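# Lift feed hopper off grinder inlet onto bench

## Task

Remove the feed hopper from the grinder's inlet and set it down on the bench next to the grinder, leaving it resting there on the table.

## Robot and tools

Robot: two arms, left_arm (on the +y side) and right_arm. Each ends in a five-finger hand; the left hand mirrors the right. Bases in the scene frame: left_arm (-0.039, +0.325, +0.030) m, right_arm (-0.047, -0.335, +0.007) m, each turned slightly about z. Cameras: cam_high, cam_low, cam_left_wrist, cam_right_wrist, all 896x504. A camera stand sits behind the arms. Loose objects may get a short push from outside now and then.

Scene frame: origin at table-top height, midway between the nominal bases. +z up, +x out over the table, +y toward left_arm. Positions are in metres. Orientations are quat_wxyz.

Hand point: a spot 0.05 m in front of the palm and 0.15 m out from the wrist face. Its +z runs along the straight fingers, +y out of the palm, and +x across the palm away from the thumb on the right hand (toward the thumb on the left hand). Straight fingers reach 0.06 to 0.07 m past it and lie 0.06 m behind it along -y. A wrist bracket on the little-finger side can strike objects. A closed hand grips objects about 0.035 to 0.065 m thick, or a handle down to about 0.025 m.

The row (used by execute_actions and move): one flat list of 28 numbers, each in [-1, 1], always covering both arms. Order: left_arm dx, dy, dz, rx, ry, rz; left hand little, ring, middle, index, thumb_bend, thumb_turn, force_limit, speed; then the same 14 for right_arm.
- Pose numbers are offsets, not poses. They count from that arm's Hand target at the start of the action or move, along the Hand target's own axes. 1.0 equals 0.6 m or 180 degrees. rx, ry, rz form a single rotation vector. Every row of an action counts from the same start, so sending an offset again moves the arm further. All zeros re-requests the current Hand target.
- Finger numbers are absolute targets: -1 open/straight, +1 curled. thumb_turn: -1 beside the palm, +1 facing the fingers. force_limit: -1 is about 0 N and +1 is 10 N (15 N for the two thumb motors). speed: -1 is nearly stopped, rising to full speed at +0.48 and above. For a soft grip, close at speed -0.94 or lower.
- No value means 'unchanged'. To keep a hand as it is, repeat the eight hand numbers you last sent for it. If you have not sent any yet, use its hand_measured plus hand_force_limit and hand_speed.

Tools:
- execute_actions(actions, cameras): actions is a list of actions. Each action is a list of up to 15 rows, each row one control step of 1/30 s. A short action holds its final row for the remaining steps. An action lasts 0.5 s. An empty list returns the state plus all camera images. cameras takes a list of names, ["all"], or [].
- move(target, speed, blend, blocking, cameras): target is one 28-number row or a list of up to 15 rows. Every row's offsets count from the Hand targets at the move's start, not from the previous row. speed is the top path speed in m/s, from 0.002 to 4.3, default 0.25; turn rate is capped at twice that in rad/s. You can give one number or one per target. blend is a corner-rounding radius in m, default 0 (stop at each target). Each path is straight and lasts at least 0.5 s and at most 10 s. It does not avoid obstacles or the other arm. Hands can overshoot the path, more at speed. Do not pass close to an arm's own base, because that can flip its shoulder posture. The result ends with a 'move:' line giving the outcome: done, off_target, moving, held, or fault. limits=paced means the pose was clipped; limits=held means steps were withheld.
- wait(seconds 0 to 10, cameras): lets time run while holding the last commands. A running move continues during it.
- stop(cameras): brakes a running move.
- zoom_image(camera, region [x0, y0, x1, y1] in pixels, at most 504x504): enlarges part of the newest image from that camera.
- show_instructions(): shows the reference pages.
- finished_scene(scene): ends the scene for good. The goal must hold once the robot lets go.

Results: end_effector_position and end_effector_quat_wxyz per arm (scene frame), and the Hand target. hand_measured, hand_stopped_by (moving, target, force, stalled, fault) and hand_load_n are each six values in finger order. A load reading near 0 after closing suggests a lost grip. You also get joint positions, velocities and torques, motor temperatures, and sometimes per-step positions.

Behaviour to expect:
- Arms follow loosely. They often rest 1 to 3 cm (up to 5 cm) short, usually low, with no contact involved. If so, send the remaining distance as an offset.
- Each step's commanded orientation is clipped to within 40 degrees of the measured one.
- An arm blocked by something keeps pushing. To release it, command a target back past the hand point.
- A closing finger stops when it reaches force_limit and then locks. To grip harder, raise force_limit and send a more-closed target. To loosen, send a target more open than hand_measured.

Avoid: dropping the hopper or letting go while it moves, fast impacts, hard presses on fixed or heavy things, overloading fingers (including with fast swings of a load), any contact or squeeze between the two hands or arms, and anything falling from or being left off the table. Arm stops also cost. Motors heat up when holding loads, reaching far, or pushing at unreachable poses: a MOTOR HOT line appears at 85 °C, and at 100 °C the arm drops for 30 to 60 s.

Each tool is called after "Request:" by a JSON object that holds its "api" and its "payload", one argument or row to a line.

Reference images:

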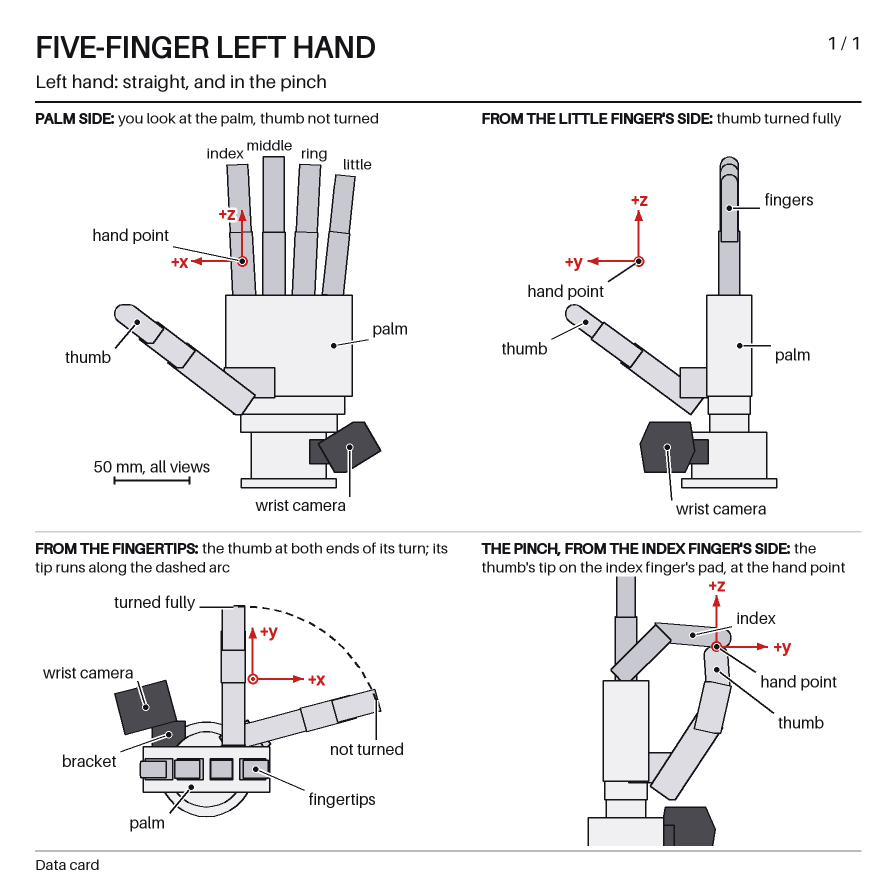

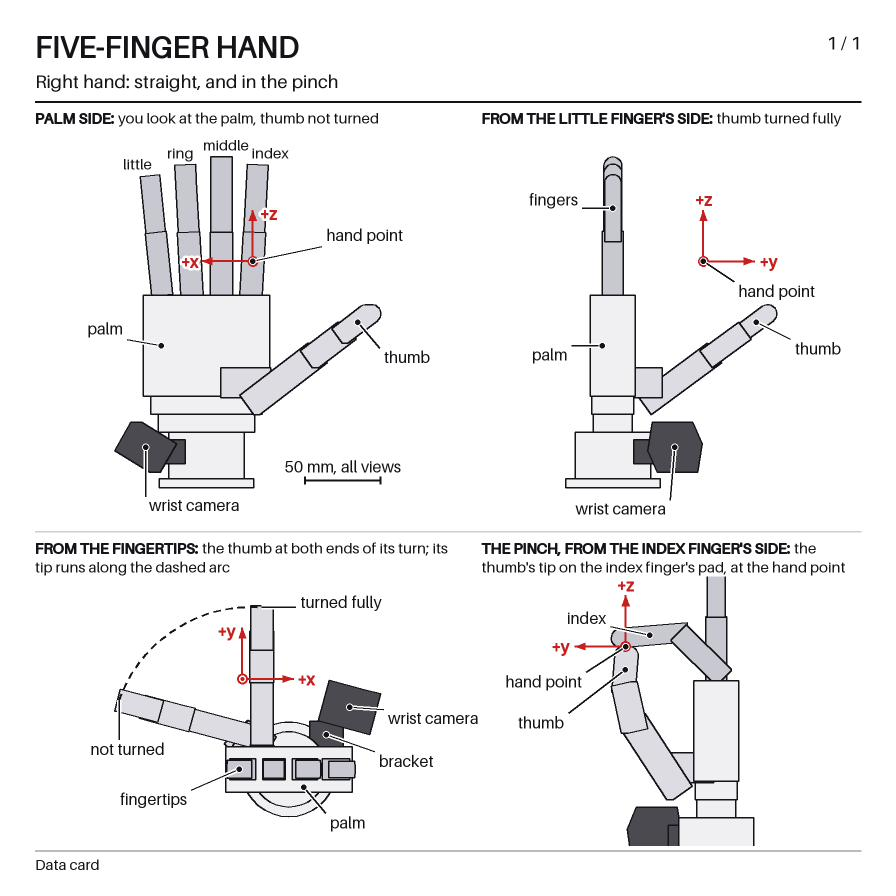

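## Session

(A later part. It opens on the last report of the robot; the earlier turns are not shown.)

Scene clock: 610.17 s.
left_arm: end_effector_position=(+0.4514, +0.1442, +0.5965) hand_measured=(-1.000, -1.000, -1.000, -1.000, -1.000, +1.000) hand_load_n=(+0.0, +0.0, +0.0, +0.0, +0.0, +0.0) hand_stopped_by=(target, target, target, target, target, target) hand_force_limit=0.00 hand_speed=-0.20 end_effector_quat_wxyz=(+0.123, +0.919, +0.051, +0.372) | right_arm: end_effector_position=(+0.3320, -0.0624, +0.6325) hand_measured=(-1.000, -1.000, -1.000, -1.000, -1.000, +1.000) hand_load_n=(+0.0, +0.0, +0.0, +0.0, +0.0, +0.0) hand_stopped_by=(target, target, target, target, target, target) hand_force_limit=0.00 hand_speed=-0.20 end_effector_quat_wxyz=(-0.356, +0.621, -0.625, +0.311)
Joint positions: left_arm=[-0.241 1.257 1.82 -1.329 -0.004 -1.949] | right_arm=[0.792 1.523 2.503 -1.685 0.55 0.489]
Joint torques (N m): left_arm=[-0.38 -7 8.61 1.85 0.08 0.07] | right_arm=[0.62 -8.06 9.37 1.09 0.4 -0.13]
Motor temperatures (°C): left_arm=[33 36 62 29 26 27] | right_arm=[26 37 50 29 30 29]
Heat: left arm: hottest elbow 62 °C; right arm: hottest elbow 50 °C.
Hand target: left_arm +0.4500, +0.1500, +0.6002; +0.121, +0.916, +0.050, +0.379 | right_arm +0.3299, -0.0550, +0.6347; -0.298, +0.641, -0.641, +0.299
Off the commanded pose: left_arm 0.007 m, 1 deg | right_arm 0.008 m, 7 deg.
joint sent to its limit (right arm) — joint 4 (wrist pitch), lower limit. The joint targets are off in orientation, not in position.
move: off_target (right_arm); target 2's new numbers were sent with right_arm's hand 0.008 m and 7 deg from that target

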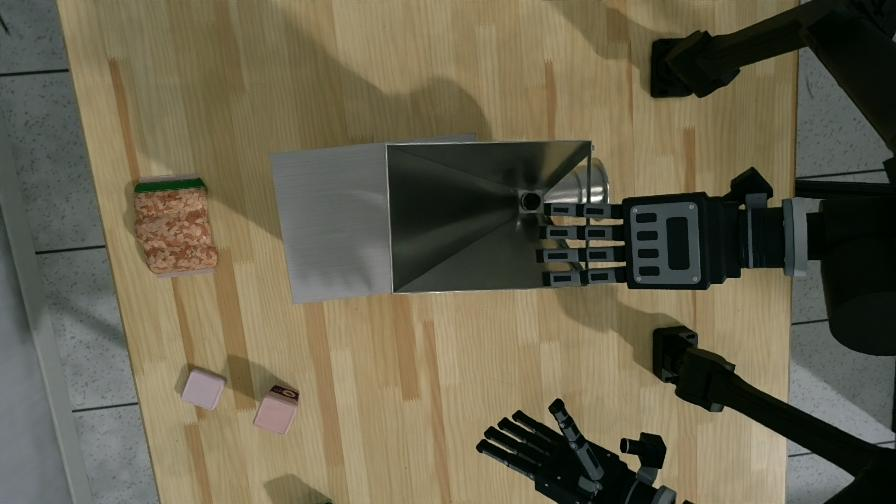

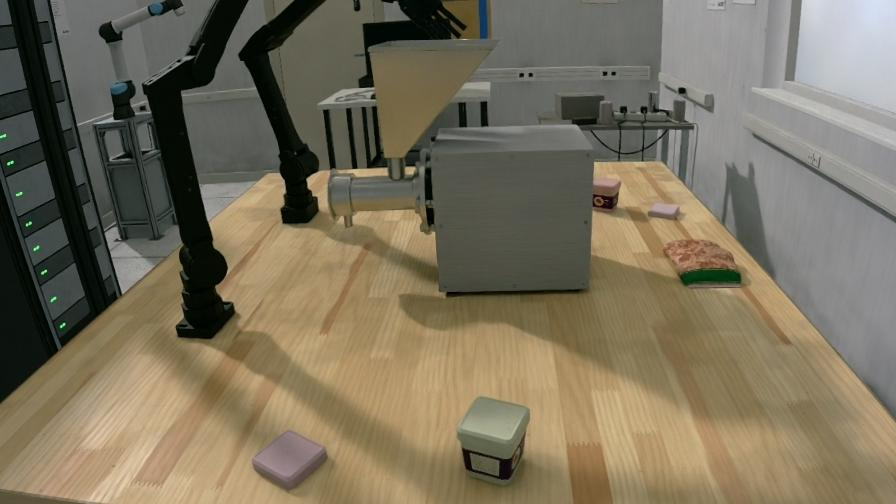

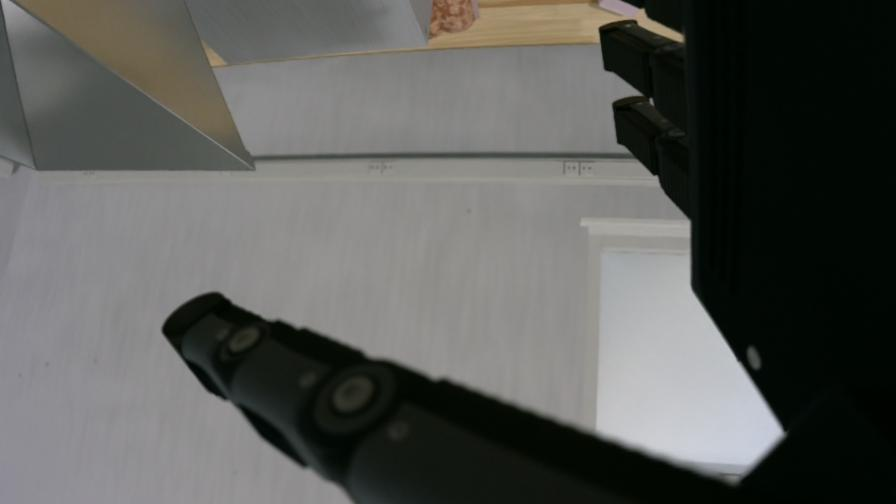

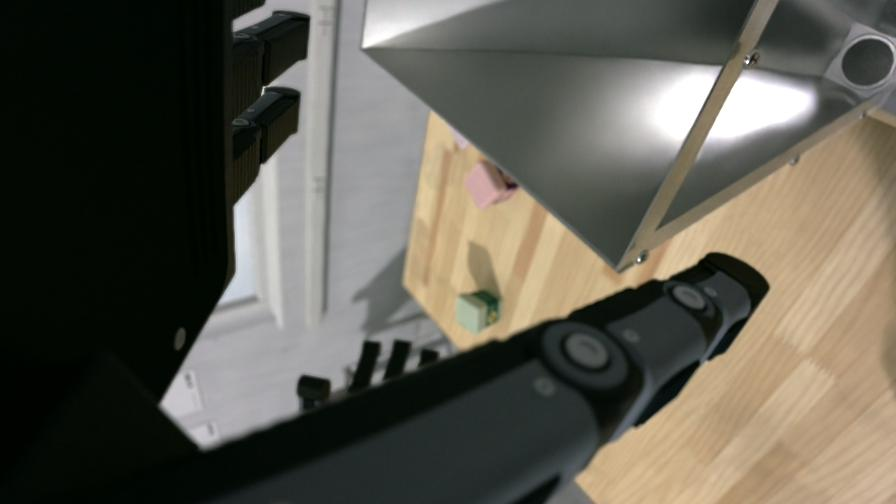

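Request:
{"api": "move", "payload": {
  "target": [0,0,0,0,0,0,-1,-1,-1,-1,-1,1,0.0,-0.2,0,0.1277,0.1072,0,0,0,-1,-1,-1,-1,-1,1,0.0,-0.2],
  "speed": 0.1,
  "cameras": ["all"]
}}

Request:
{"api": "zoom_image", "payload": {
  "camera": "cam_high",
  "region": [360, 110, 680, 330]
}}

Request:
{"api": "zoom_image", "payload": {
  "camera": "cam_low",
  "region": [340, 0, 520, 100]
}}

Scene clock: 618.83 s.
left_arm: end_effector_position=(+0.4514, +0.1442, +0.5965) hand_measured=(-1.000, -1.000, -1.000, -1.000, -1.000, +1.000) hand_load_n=(+0.0, +0.0, +0.0, +0.0, +0.0, -0.5) hand_stopped_by=(target, target, target, target, target, target) hand_force_limit=0.00 hand_speed=-0.20 end_effector_quat_wxyz=(+0.123, +0.919, +0.051, +0.372) | right_arm: end_effector_position=(+0.3315, -0.0612, +0.5324) hand_measured=(-1.000, -1.000, -1.000, -1.000, -1.000, +1.000) hand_load_n=(+0.0, +0.0, +0.0, +0.0, +0.0, +0.0) hand_stopped_by=(target, target, target, target, target, target) hand_force_limit=0.00 hand_speed=-0.20 end_effector_quat_wxyz=(-0.288, +0.644, -0.641, +0.302)
Joint positions: left_arm=[-0.241 1.257 1.82 -1.329 -0.004 -1.949] | right_arm=[0.792 1.392 2.07 -1.549 0.551 0.531]
Joint torques (N m): left_arm=[-0.32 -7 8.59 1.83 0.07 0.07] | right_arm=[0.67 -10.17 7.94 2.03 0.41 0.09]
Motor temperatures (°C): left_arm=[33 36 61 29 26 27] | right_arm=[26 37 49 29 29 29]
Heat: left arm: hottest elbow 61 °C; right arm: hottest elbow 49 °C.
Hand target: left_arm +0.4500, +0.1500, +0.6002; +0.121, +0.916, +0.050, +0.379 | right_arm +0.3299, -0.0551, +0.5347; -0.298, +0.641, -0.641, +0.299
Off the commanded pose: left_arm 0.007 m, 1 deg | right_arm 0.007 m, 1 deg.
move: done

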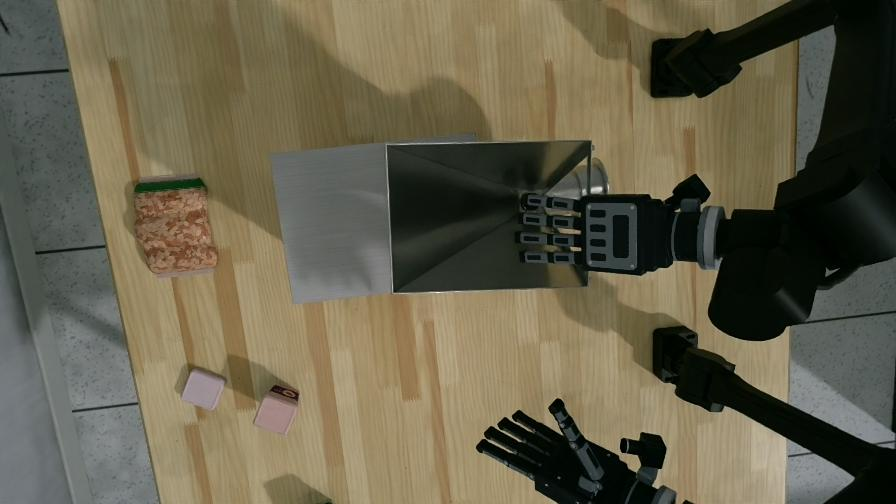

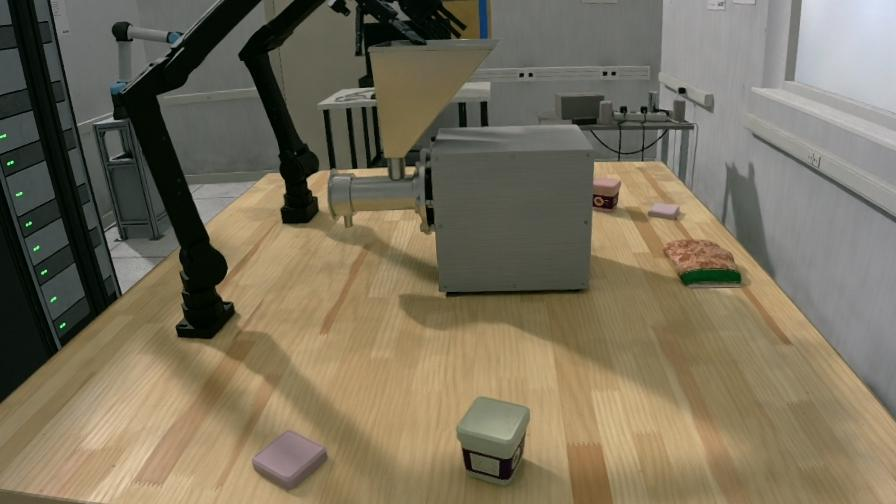

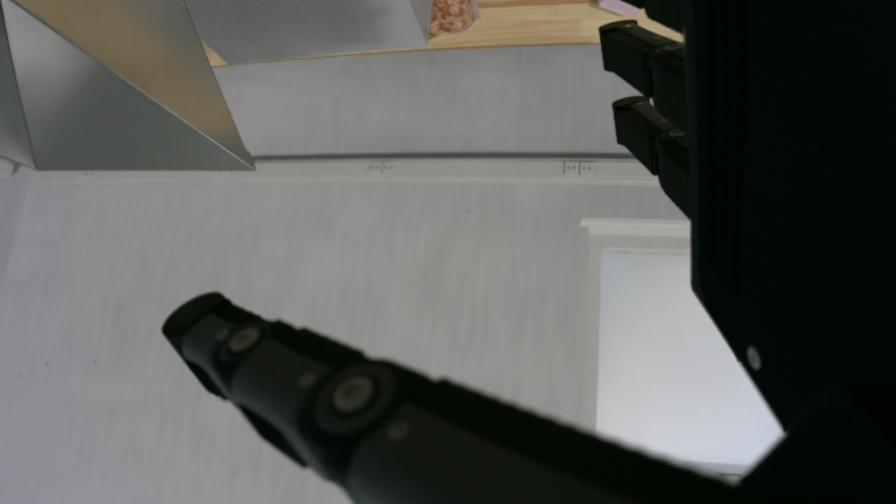

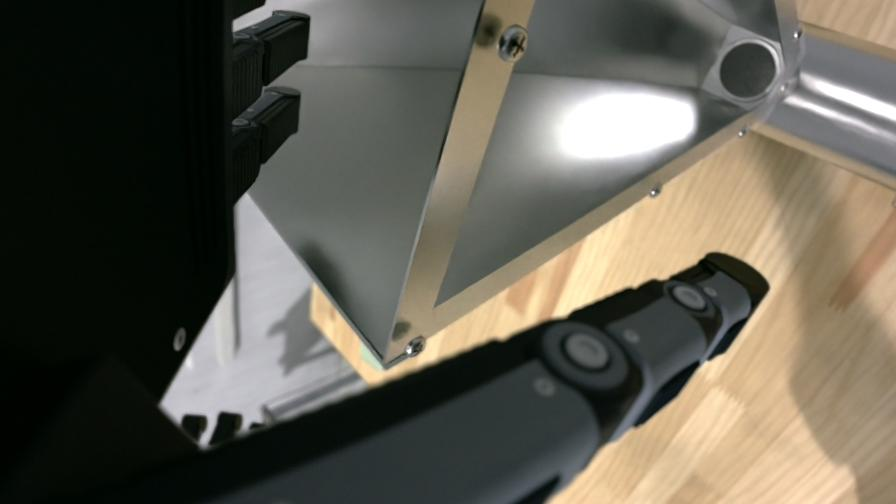

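Scaled by 1.575 from the camera's 896x504 image, which has a finer 1280x720 frame.

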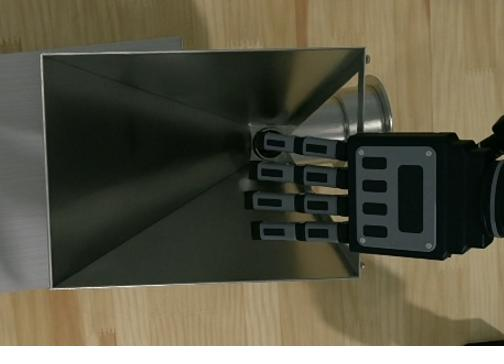

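Scaled by 2.800 from the camera's 896x504 image, which has a finer 1280x720 frame.

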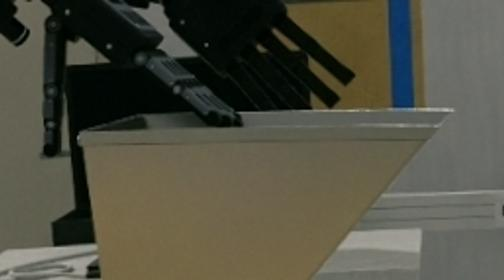

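Request:
{"api": "move", "payload": {
  "target": [0,0,0,0,0,0,-1,-1,-1,-1,-1,1,0.0,-0.2,0.02,0.0447,0.0375,0,0,0,-1,-1,-1,-1,-1,1,0.0,-0.2],
  "speed": 0.06,
  "cameras": ["cam_high","cam_low","cam_right_wrist"]
}}

Request:
{"api": "zoom_image", "payload": {
  "camera": "cam_low",
  "region": [340, 0, 520, 100]
}}

Scene clock: 623.13 s.
left_arm: end_effector_position=(+0.4514, +0.1442, +0.5965) hand_measured=(-1.000, -1.000, -1.000, -1.000, -1.000, +1.000) hand_load_n=(+0.0, +0.0, +0.0, +0.0, +0.0, +0.0) hand_stopped_by=(target, target, target, target, target, target) hand_force_limit=0.00 hand_speed=-0.20 end_effector_quat_wxyz=(+0.123, +0.919, +0.051, +0.372) | right_arm: end_effector_position=(+0.3260, -0.0631, +0.4976) hand_measured=(-1.000, -1.000, -1.000, -1.000, -1.000, +1.000) hand_load_n=(+0.0, +0.0, +0.0, +0.0, +0.0, +0.0) hand_stopped_by=(target, target, target, target, target, target) hand_force_limit=0.00 hand_speed=-0.20 end_effector_quat_wxyz=(-0.294, +0.645, -0.640, +0.297)
Joint positions: left_arm=[-0.241 1.257 1.82 -1.329 -0.004 -1.949] | right_arm=[0.792 1.307 1.875 -1.428 0.539 0.529]
Joint torques (N m): left_arm=[-0.38 -7 8.61 1.84 0.08 0.07] | right_arm=[-1.67 -9.47 8.54 2.11 0.29 -0.13]
Motor temperatures (°C): left_arm=[33 36 60 29 26 27] | right_arm=[26 37 48 29 29 29]
Heat: left arm: hottest elbow 60 °C; right arm: hottest elbow 48 °C.
Hand target: left_arm +0.4500, +0.1500, +0.6002; +0.121, +0.916, +0.050, +0.379 | right_arm +0.3299, -0.0671, +0.4998; -0.298, +0.641, -0.641, +0.299
Off the commanded pose: left_arm 0.007 m, 1 deg | right_arm 0.006 m, 1 deg.
move: done
Images, in order (width x height): cam_high 896x504, cam_low 896x504, cam_right_wrist 896x504.

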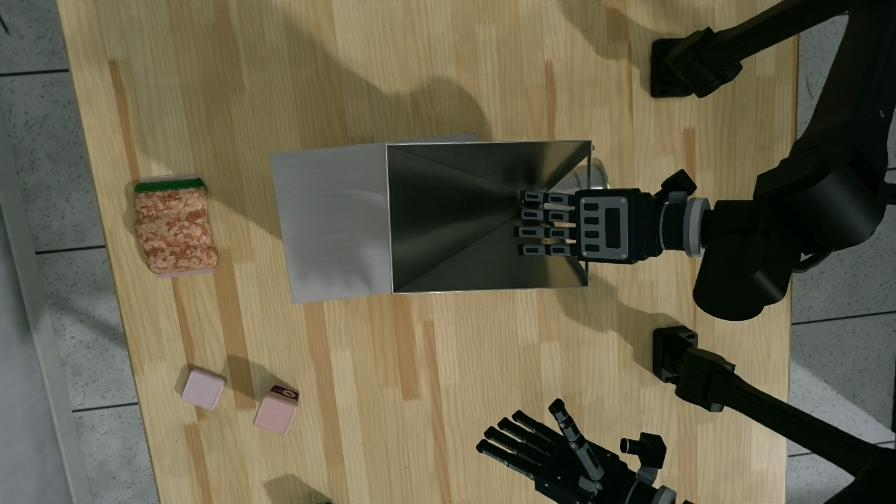

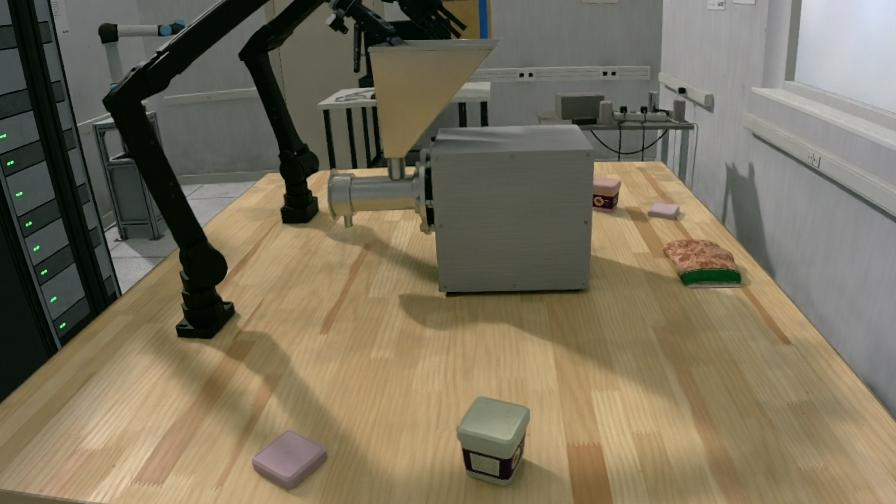

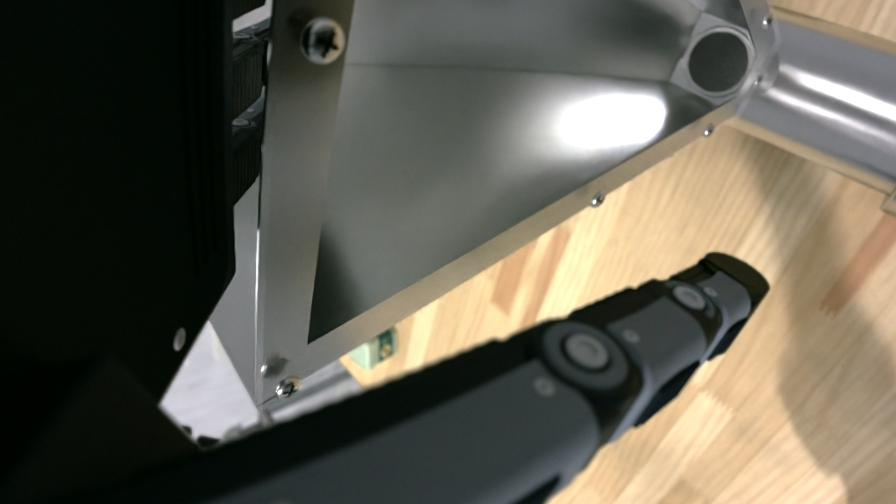

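Scaled by 2.800 from the camera's 896x504 image, which has a finer 1280x720 frame.

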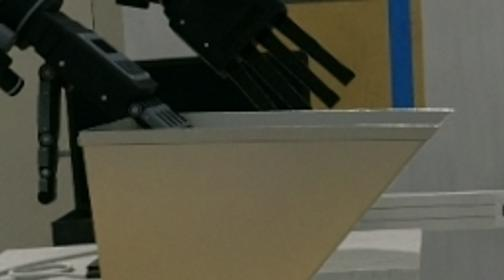

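Request:
{"api": "move", "payload": {
  "target": [0,0,0,0,0,0,-1,-1,-1,-1,-1,1,0.0,-0.2,0,0.0319,0.0268,0,0,0,-1,-1,-1,-1,-1,1,0.0,-0.2],
  "speed": 0.04,
  "cameras": ["cam_high","cam_low","cam_right_wrist"]
}}

Request:
{"api": "zoom_image", "payload": {
  "camera": "cam_low",
  "region": [340, 0, 520, 100]
}}

Scene clock: 627.43 s.
left_arm: end_effector_position=(+0.4514, +0.1442, +0.5965) hand_measured=(-1.000, -1.000, -1.000, -1.000, -1.000, +1.000) hand_load_n=(+0.0, +0.0, +0.0, +0.0, +0.0, -0.5) hand_stopped_by=(target, target, target, target, target, target) hand_force_limit=0.00 hand_speed=-0.20 end_effector_quat_wxyz=(+0.123, +0.919, +0.051, +0.372) | right_arm: end_effector_position=(+0.3264, -0.0638, +0.4832) hand_measured=(-1.000, -1.000, -1.000, -1.000, -1.000, +1.000) hand_load_n=(+0.0, +0.0, +0.0, +0.0, +0.0, +0.0) hand_stopped_by=(target, target, target, target, target, target) hand_force_limit=0.00 hand_speed=-0.20 end_effector_quat_wxyz=(-0.308, +0.638, -0.640, +0.298)
Joint positions: left_arm=[-0.241 1.257 1.82 -1.329 -0.004 -1.949] | right_arm=[0.791 1.262 1.777 -1.345 0.54 0.529]
Joint torques (N m): left_arm=[-0.38 -7.06 8.59 1.85 0.07 0.07] | right_arm=[-0.85 -8.29 7.8 1.66 0.21 -0.14]
Motor temperatures (°C): left_arm=[33 36 59 29 26 27] | right_arm=[26 37 48 29 29 29]
Heat: left arm: hottest elbow 59 °C; right arm: hottest elbow 48 °C.
Hand target: left_arm +0.4500, +0.1500, +0.6002; +0.121, +0.916, +0.050, +0.379 | right_arm +0.3299, -0.0672, +0.4748; -0.298, +0.641, -0.641, +0.299
Off the commanded pose: left_arm 0.007 m, 1 deg | right_arm 0.010 m, 1 deg.
move: done
Images, in order (width x height): cam_high 896x504, cam_low 896x504, cam_right_wrist 896x504.

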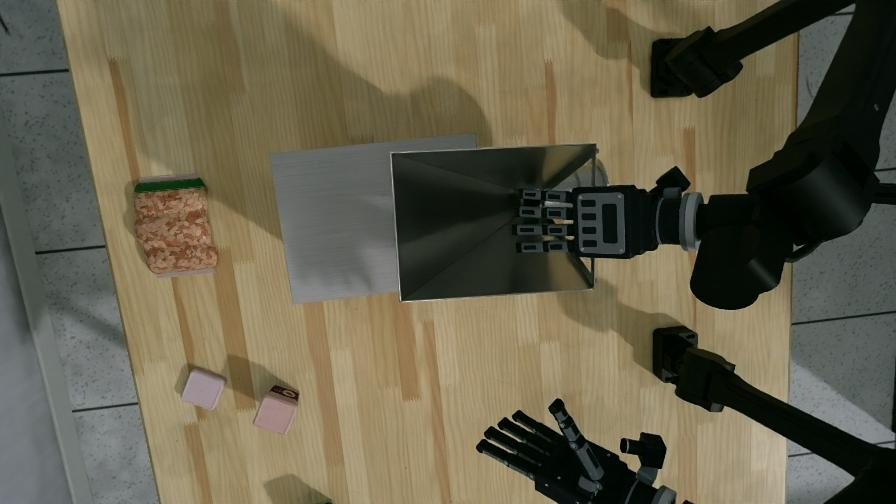

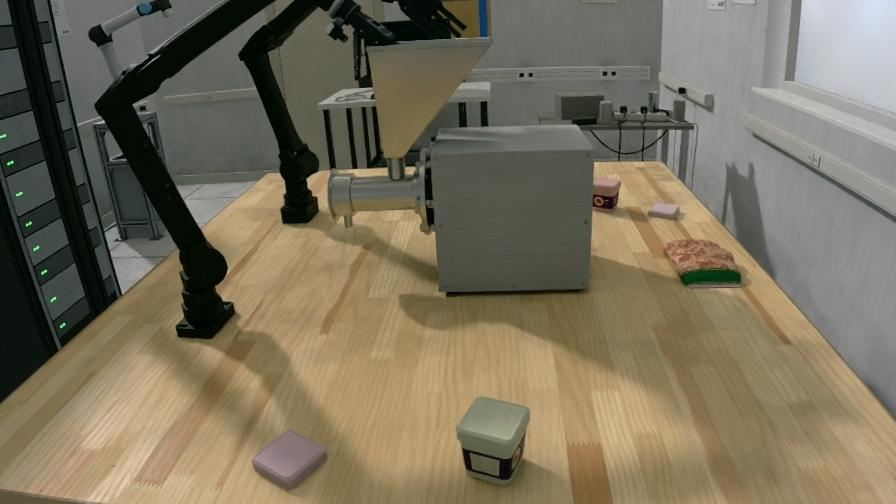

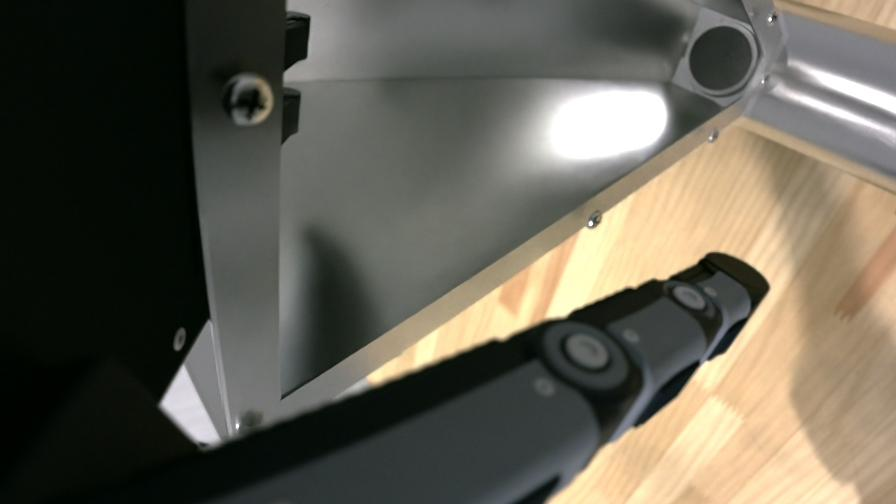

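Scaled by 2.800 from the camera's 896x504 image, which has a finer 1280x720 frame.

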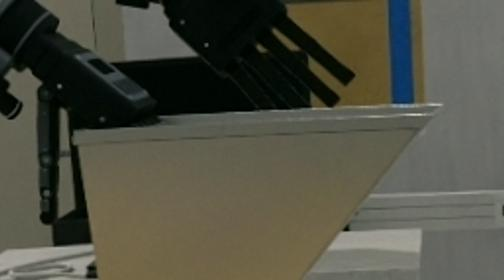

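Request:
{"api": "move", "payload": {
  "target": [0,0,0,0,0,0,-1,-1,-1,-1,-1,1,0.0,-0.2,0,0.005,-0.0241,0,0,0,-1,-1,-1,-1,-1,1,0.0,-0.2],
  "speed": 0.04,
  "cameras": ["cam_high","cam_low","cam_right_wrist"]
}}

Request:
{"api": "zoom_image", "payload": {
  "camera": "cam_high",
  "region": [360, 110, 680, 330]
}}

Scene clock: 631.60 s.
left_arm: end_effector_position=(+0.4514, +0.1442, +0.5965) hand_measured=(-1.000, -1.000, -1.000, -1.000, -1.000, +1.000) hand_load_n=(+0.0, +0.0, +0.0, +0.0, +0.0, -0.5) hand_stopped_by=(target, target, target, target, target, target) hand_force_limit=0.00 hand_speed=-0.20 end_effector_quat_wxyz=(+0.123, +0.919, +0.051, +0.372) | right_arm: end_effector_position=(+0.3247, -0.0689, +0.4844) hand_measured=(-1.000, -1.000, -1.000, -1.000, -1.000, +1.000) hand_load_n=(-0.5, +0.0, +0.0, +0.0, +0.0, +0.0) hand_stopped_by=(target, target, target, target, target, target) hand_force_limit=0.00 hand_speed=-0.20 end_effector_quat_wxyz=(-0.304, +0.635, -0.642, +0.304)
Joint positions: left_arm=[-0.241 1.257 1.82 -1.329 -0.004 -1.949] | right_arm=[0.791 1.257 1.777 -1.357 0.554 0.533]
Joint torques (N m): left_arm=[-0.38 -7 8.59 1.85 0.07 0.07] | right_arm=[0.62 -8.41 8.94 0.72 0.34 0.06]
Motor temperatures (°C): left_arm=[33 36 58 29 26 26] | right_arm=[26 37 47 29 29 29]
Heat: left arm: hottest elbow 58 °C; right arm: hottest elbow 47 °C.
Hand target: left_arm +0.4500, +0.1500, +0.6002; +0.121, +0.916, +0.050, +0.379 | right_arm +0.3168, -0.0672, +0.4819; -0.298, +0.641, -0.641, +0.299
Off the commanded pose: left_arm 0.007 m, 1 deg | right_arm 0.008 m, 1 deg.
move: done
Images, in order (width x height): cam_high 896x504, cam_low 896x504, cam_right_wrist 896x504.

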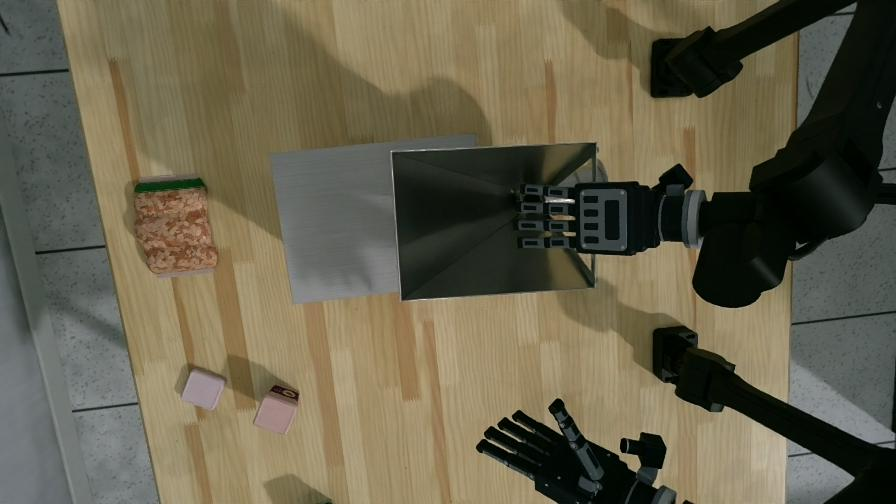

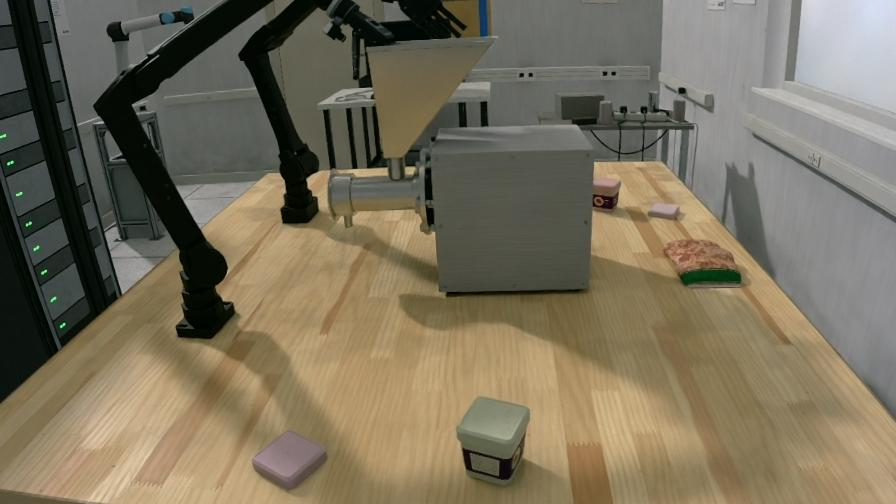

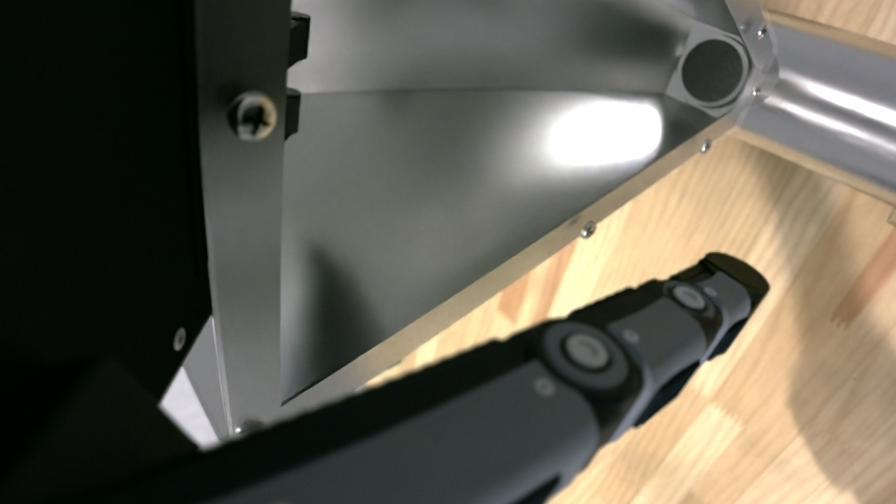

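Scaled by 1.575 from the camera's 896x504 image, which has a finer 1280x720 frame.

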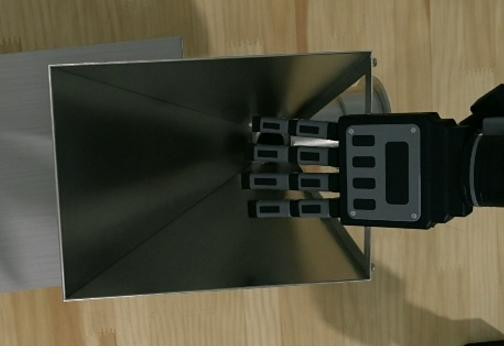

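Request:
{"api": "move", "payload": {
  "target": [0,0,0,0,0,0,-1,-1,-1,-1,-1,1,0.0,-0.2,0,0,0,0,0,0,1,1,1,1,-1,1,-0.3,-0.7],
  "speed": 0.04,
  "cameras": ["cam_high","cam_low","cam_right_wrist"]
}}

Scene clock: 636.63 s.
left_arm: end_effector_position=(+0.4514, +0.1442, +0.5965) hand_measured=(-1.000, -1.000, -1.000, -1.000, -1.000, +1.000) hand_load_n=(+0.0, +0.0, +0.0, +0.0, -0.5, -0.5) hand_stopped_by=(target, target, target, target, target, target) hand_force_limit=0.00 hand_speed=-0.20 end_effector_quat_wxyz=(+0.123, +0.919, +0.051, +0.372) | right_arm: end_effector_position=(+0.3261, -0.0691, +0.4817) hand_measured=(+0.296, +0.186, +0.100, +0.156, -1.000, +1.000) hand_load_n=(+3.0, +0.0, +0.0, +0.0, +0.0, +0.0) hand_stopped_by=(force, force, force, force, target, target) hand_force_limit=-0.30 hand_speed=-0.70 end_effector_quat_wxyz=(-0.300, +0.635, -0.643, +0.306)
Joint positions: left_arm=[-0.241 1.257 1.82 -1.329 -0.004 -1.949] | right_arm=[0.791 1.261 1.775 -1.358 0.56 0.534]
Joint torques (N m): left_arm=[-0.38 -7 8.61 1.85 0.08 0.07] | right_arm=[0.67 -9.64 9.18 0.72 0.06 0.05]
Motor temperatures (°C): left_arm=[33 36 58 29 26 26] | right_arm=[26 37 46 29 29 29]
Heat: left arm: hottest elbow 58 °C; right arm: hottest elbow 46 °C.
Hand target: left_arm +0.4500, +0.1500, +0.6002; +0.121, +0.916, +0.050, +0.379 | right_arm +0.3169, -0.0671, +0.4817; -0.298, +0.641, -0.641, +0.299
Off the commanded pose: left_arm 0.007 m, 1 deg | right_arm 0.009 m, 1 deg.
move: done
Images, in order (width x height): cam_high 896x504, cam_low 896x504, cam_right_wrist 896x504.

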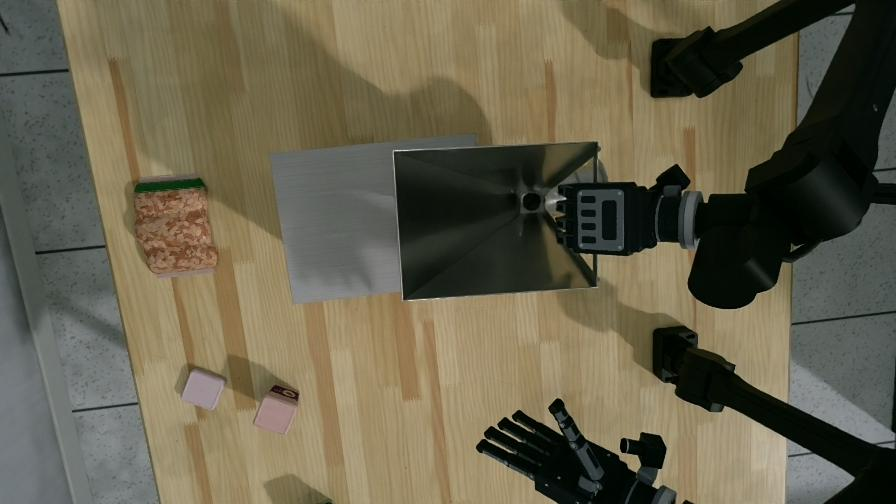

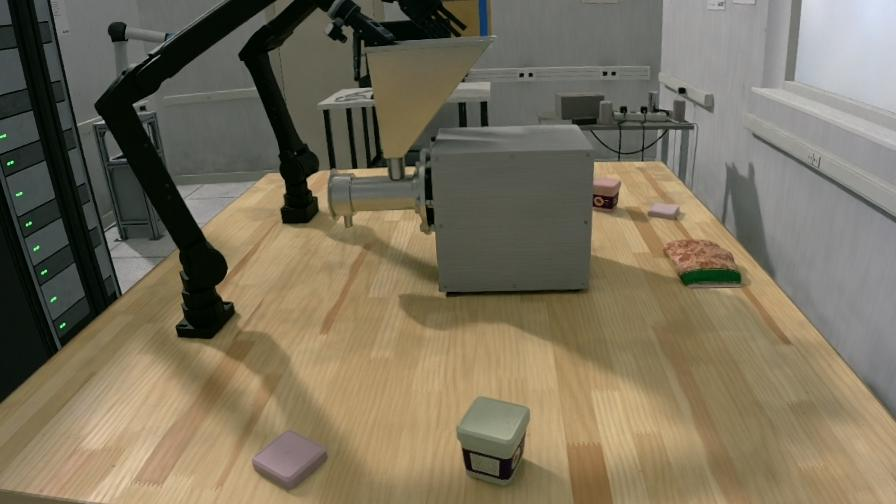

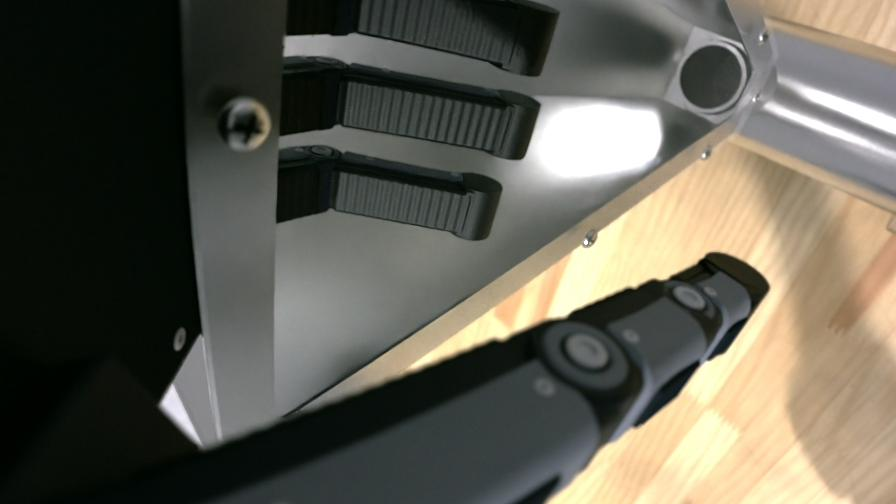

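Request:
{"api": "move", "payload": {
  "target": [
    [0,0,0,0,0,0,-1,-1,-1,-1,-1,1,0.0,-0.2,0,-0.0263,0.0237,0,0,0,-0.2,-0.2,-0.2,-0.2,-1,1,-0.3,-0.7],
    [0,0,0,0,0,0,-1,-1,-1,-1,-1,1,0.0,-0.2,0,-0.0263,0.0237,0,0,0,1,1,1,1,-1,1,-0.3,-0.7]
  ],
  "speed": 0.04,
  "cameras": ["cam_high","cam_low","cam_right_wrist"]
}}

Scene clock: 643.03 s.
left_arm: end_effector_position=(+0.4514, +0.1442, +0.5965) hand_measured=(-1.000, -1.000, -1.000, -1.000, -1.000, +1.000) hand_load_n=(+0.0, +0.0, +0.0, +0.0, +0.0, +0.0) hand_stopped_by=(target, target, target, target, target, target) hand_force_limit=0.00 hand_speed=-0.20 end_effector_quat_wxyz=(+0.123, +0.919, +0.051, +0.372) | right_arm: end_effector_position=(+0.3349, -0.0662, +0.4756) hand_measured=(+0.406, +0.266, +0.128, +0.212, -1.000, +1.000) hand_load_n=(+0.5, +0.5, +0.0, +0.0, +0.0, +0.0) hand_stopped_by=(force, force, force, force, target, target) hand_force_limit=-0.30 hand_speed=-0.70 end_effector_quat_wxyz=(-0.293, +0.643, -0.641, +0.298)
Joint positions: left_arm=[-0.241 1.257 1.82 -1.329 -0.004 -1.949] | right_arm=[0.771 1.286 1.788 -1.356 0.53 0.515]
Joint torques (N m): left_arm=[-0.38 -7 8.61 1.84 0.08 0.07] | right_arm=[-1.08 -8.64 11.54 1.39 0.17 -0.1]
Motor temperatures (°C): left_arm=[33 36 57 29 26 26] | right_arm=[25 37 46 29 29 29]
Heat: left arm: hottest elbow 57 °C; right arm: hottest elbow 46 °C.
Hand target: left_arm +0.4500, +0.1500, +0.6002; +0.121, +0.916, +0.050, +0.379 | right_arm +0.3379, -0.0672, +0.4848; -0.298, +0.641, -0.641, +0.299
Off the commanded pose: left_arm 0.007 m, 1 deg | right_arm 0.010 m, 1 deg.
move: done
Images, in order (width x height): cam_high 896x504, cam_low 896x504, cam_right_wrist 896x504.

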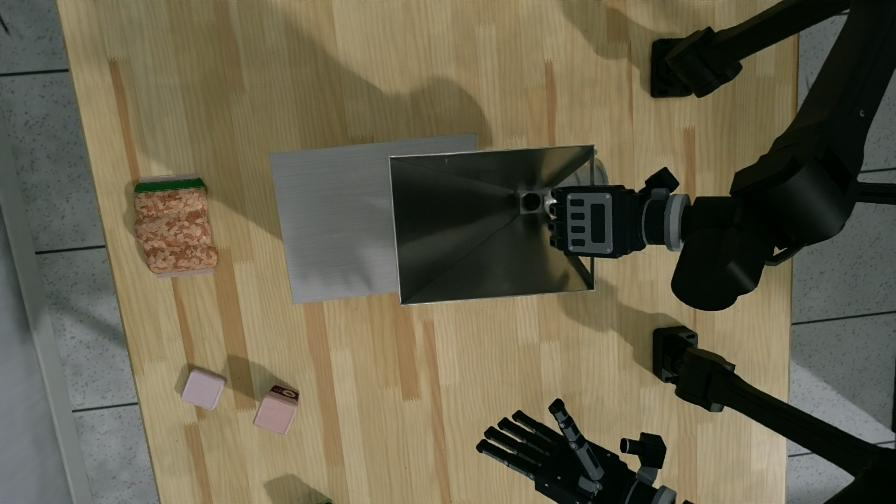

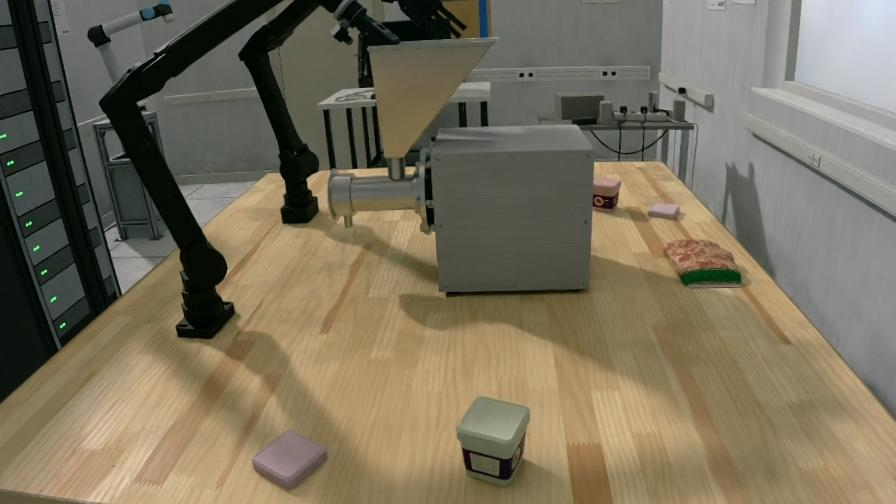

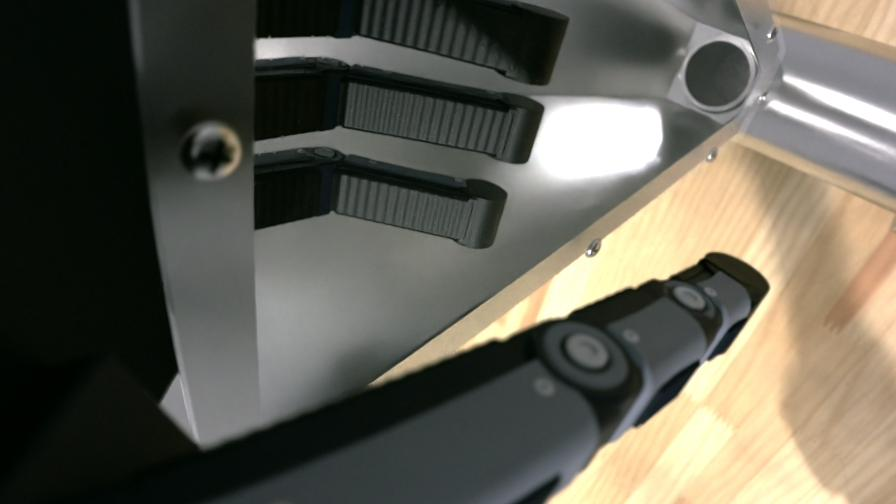

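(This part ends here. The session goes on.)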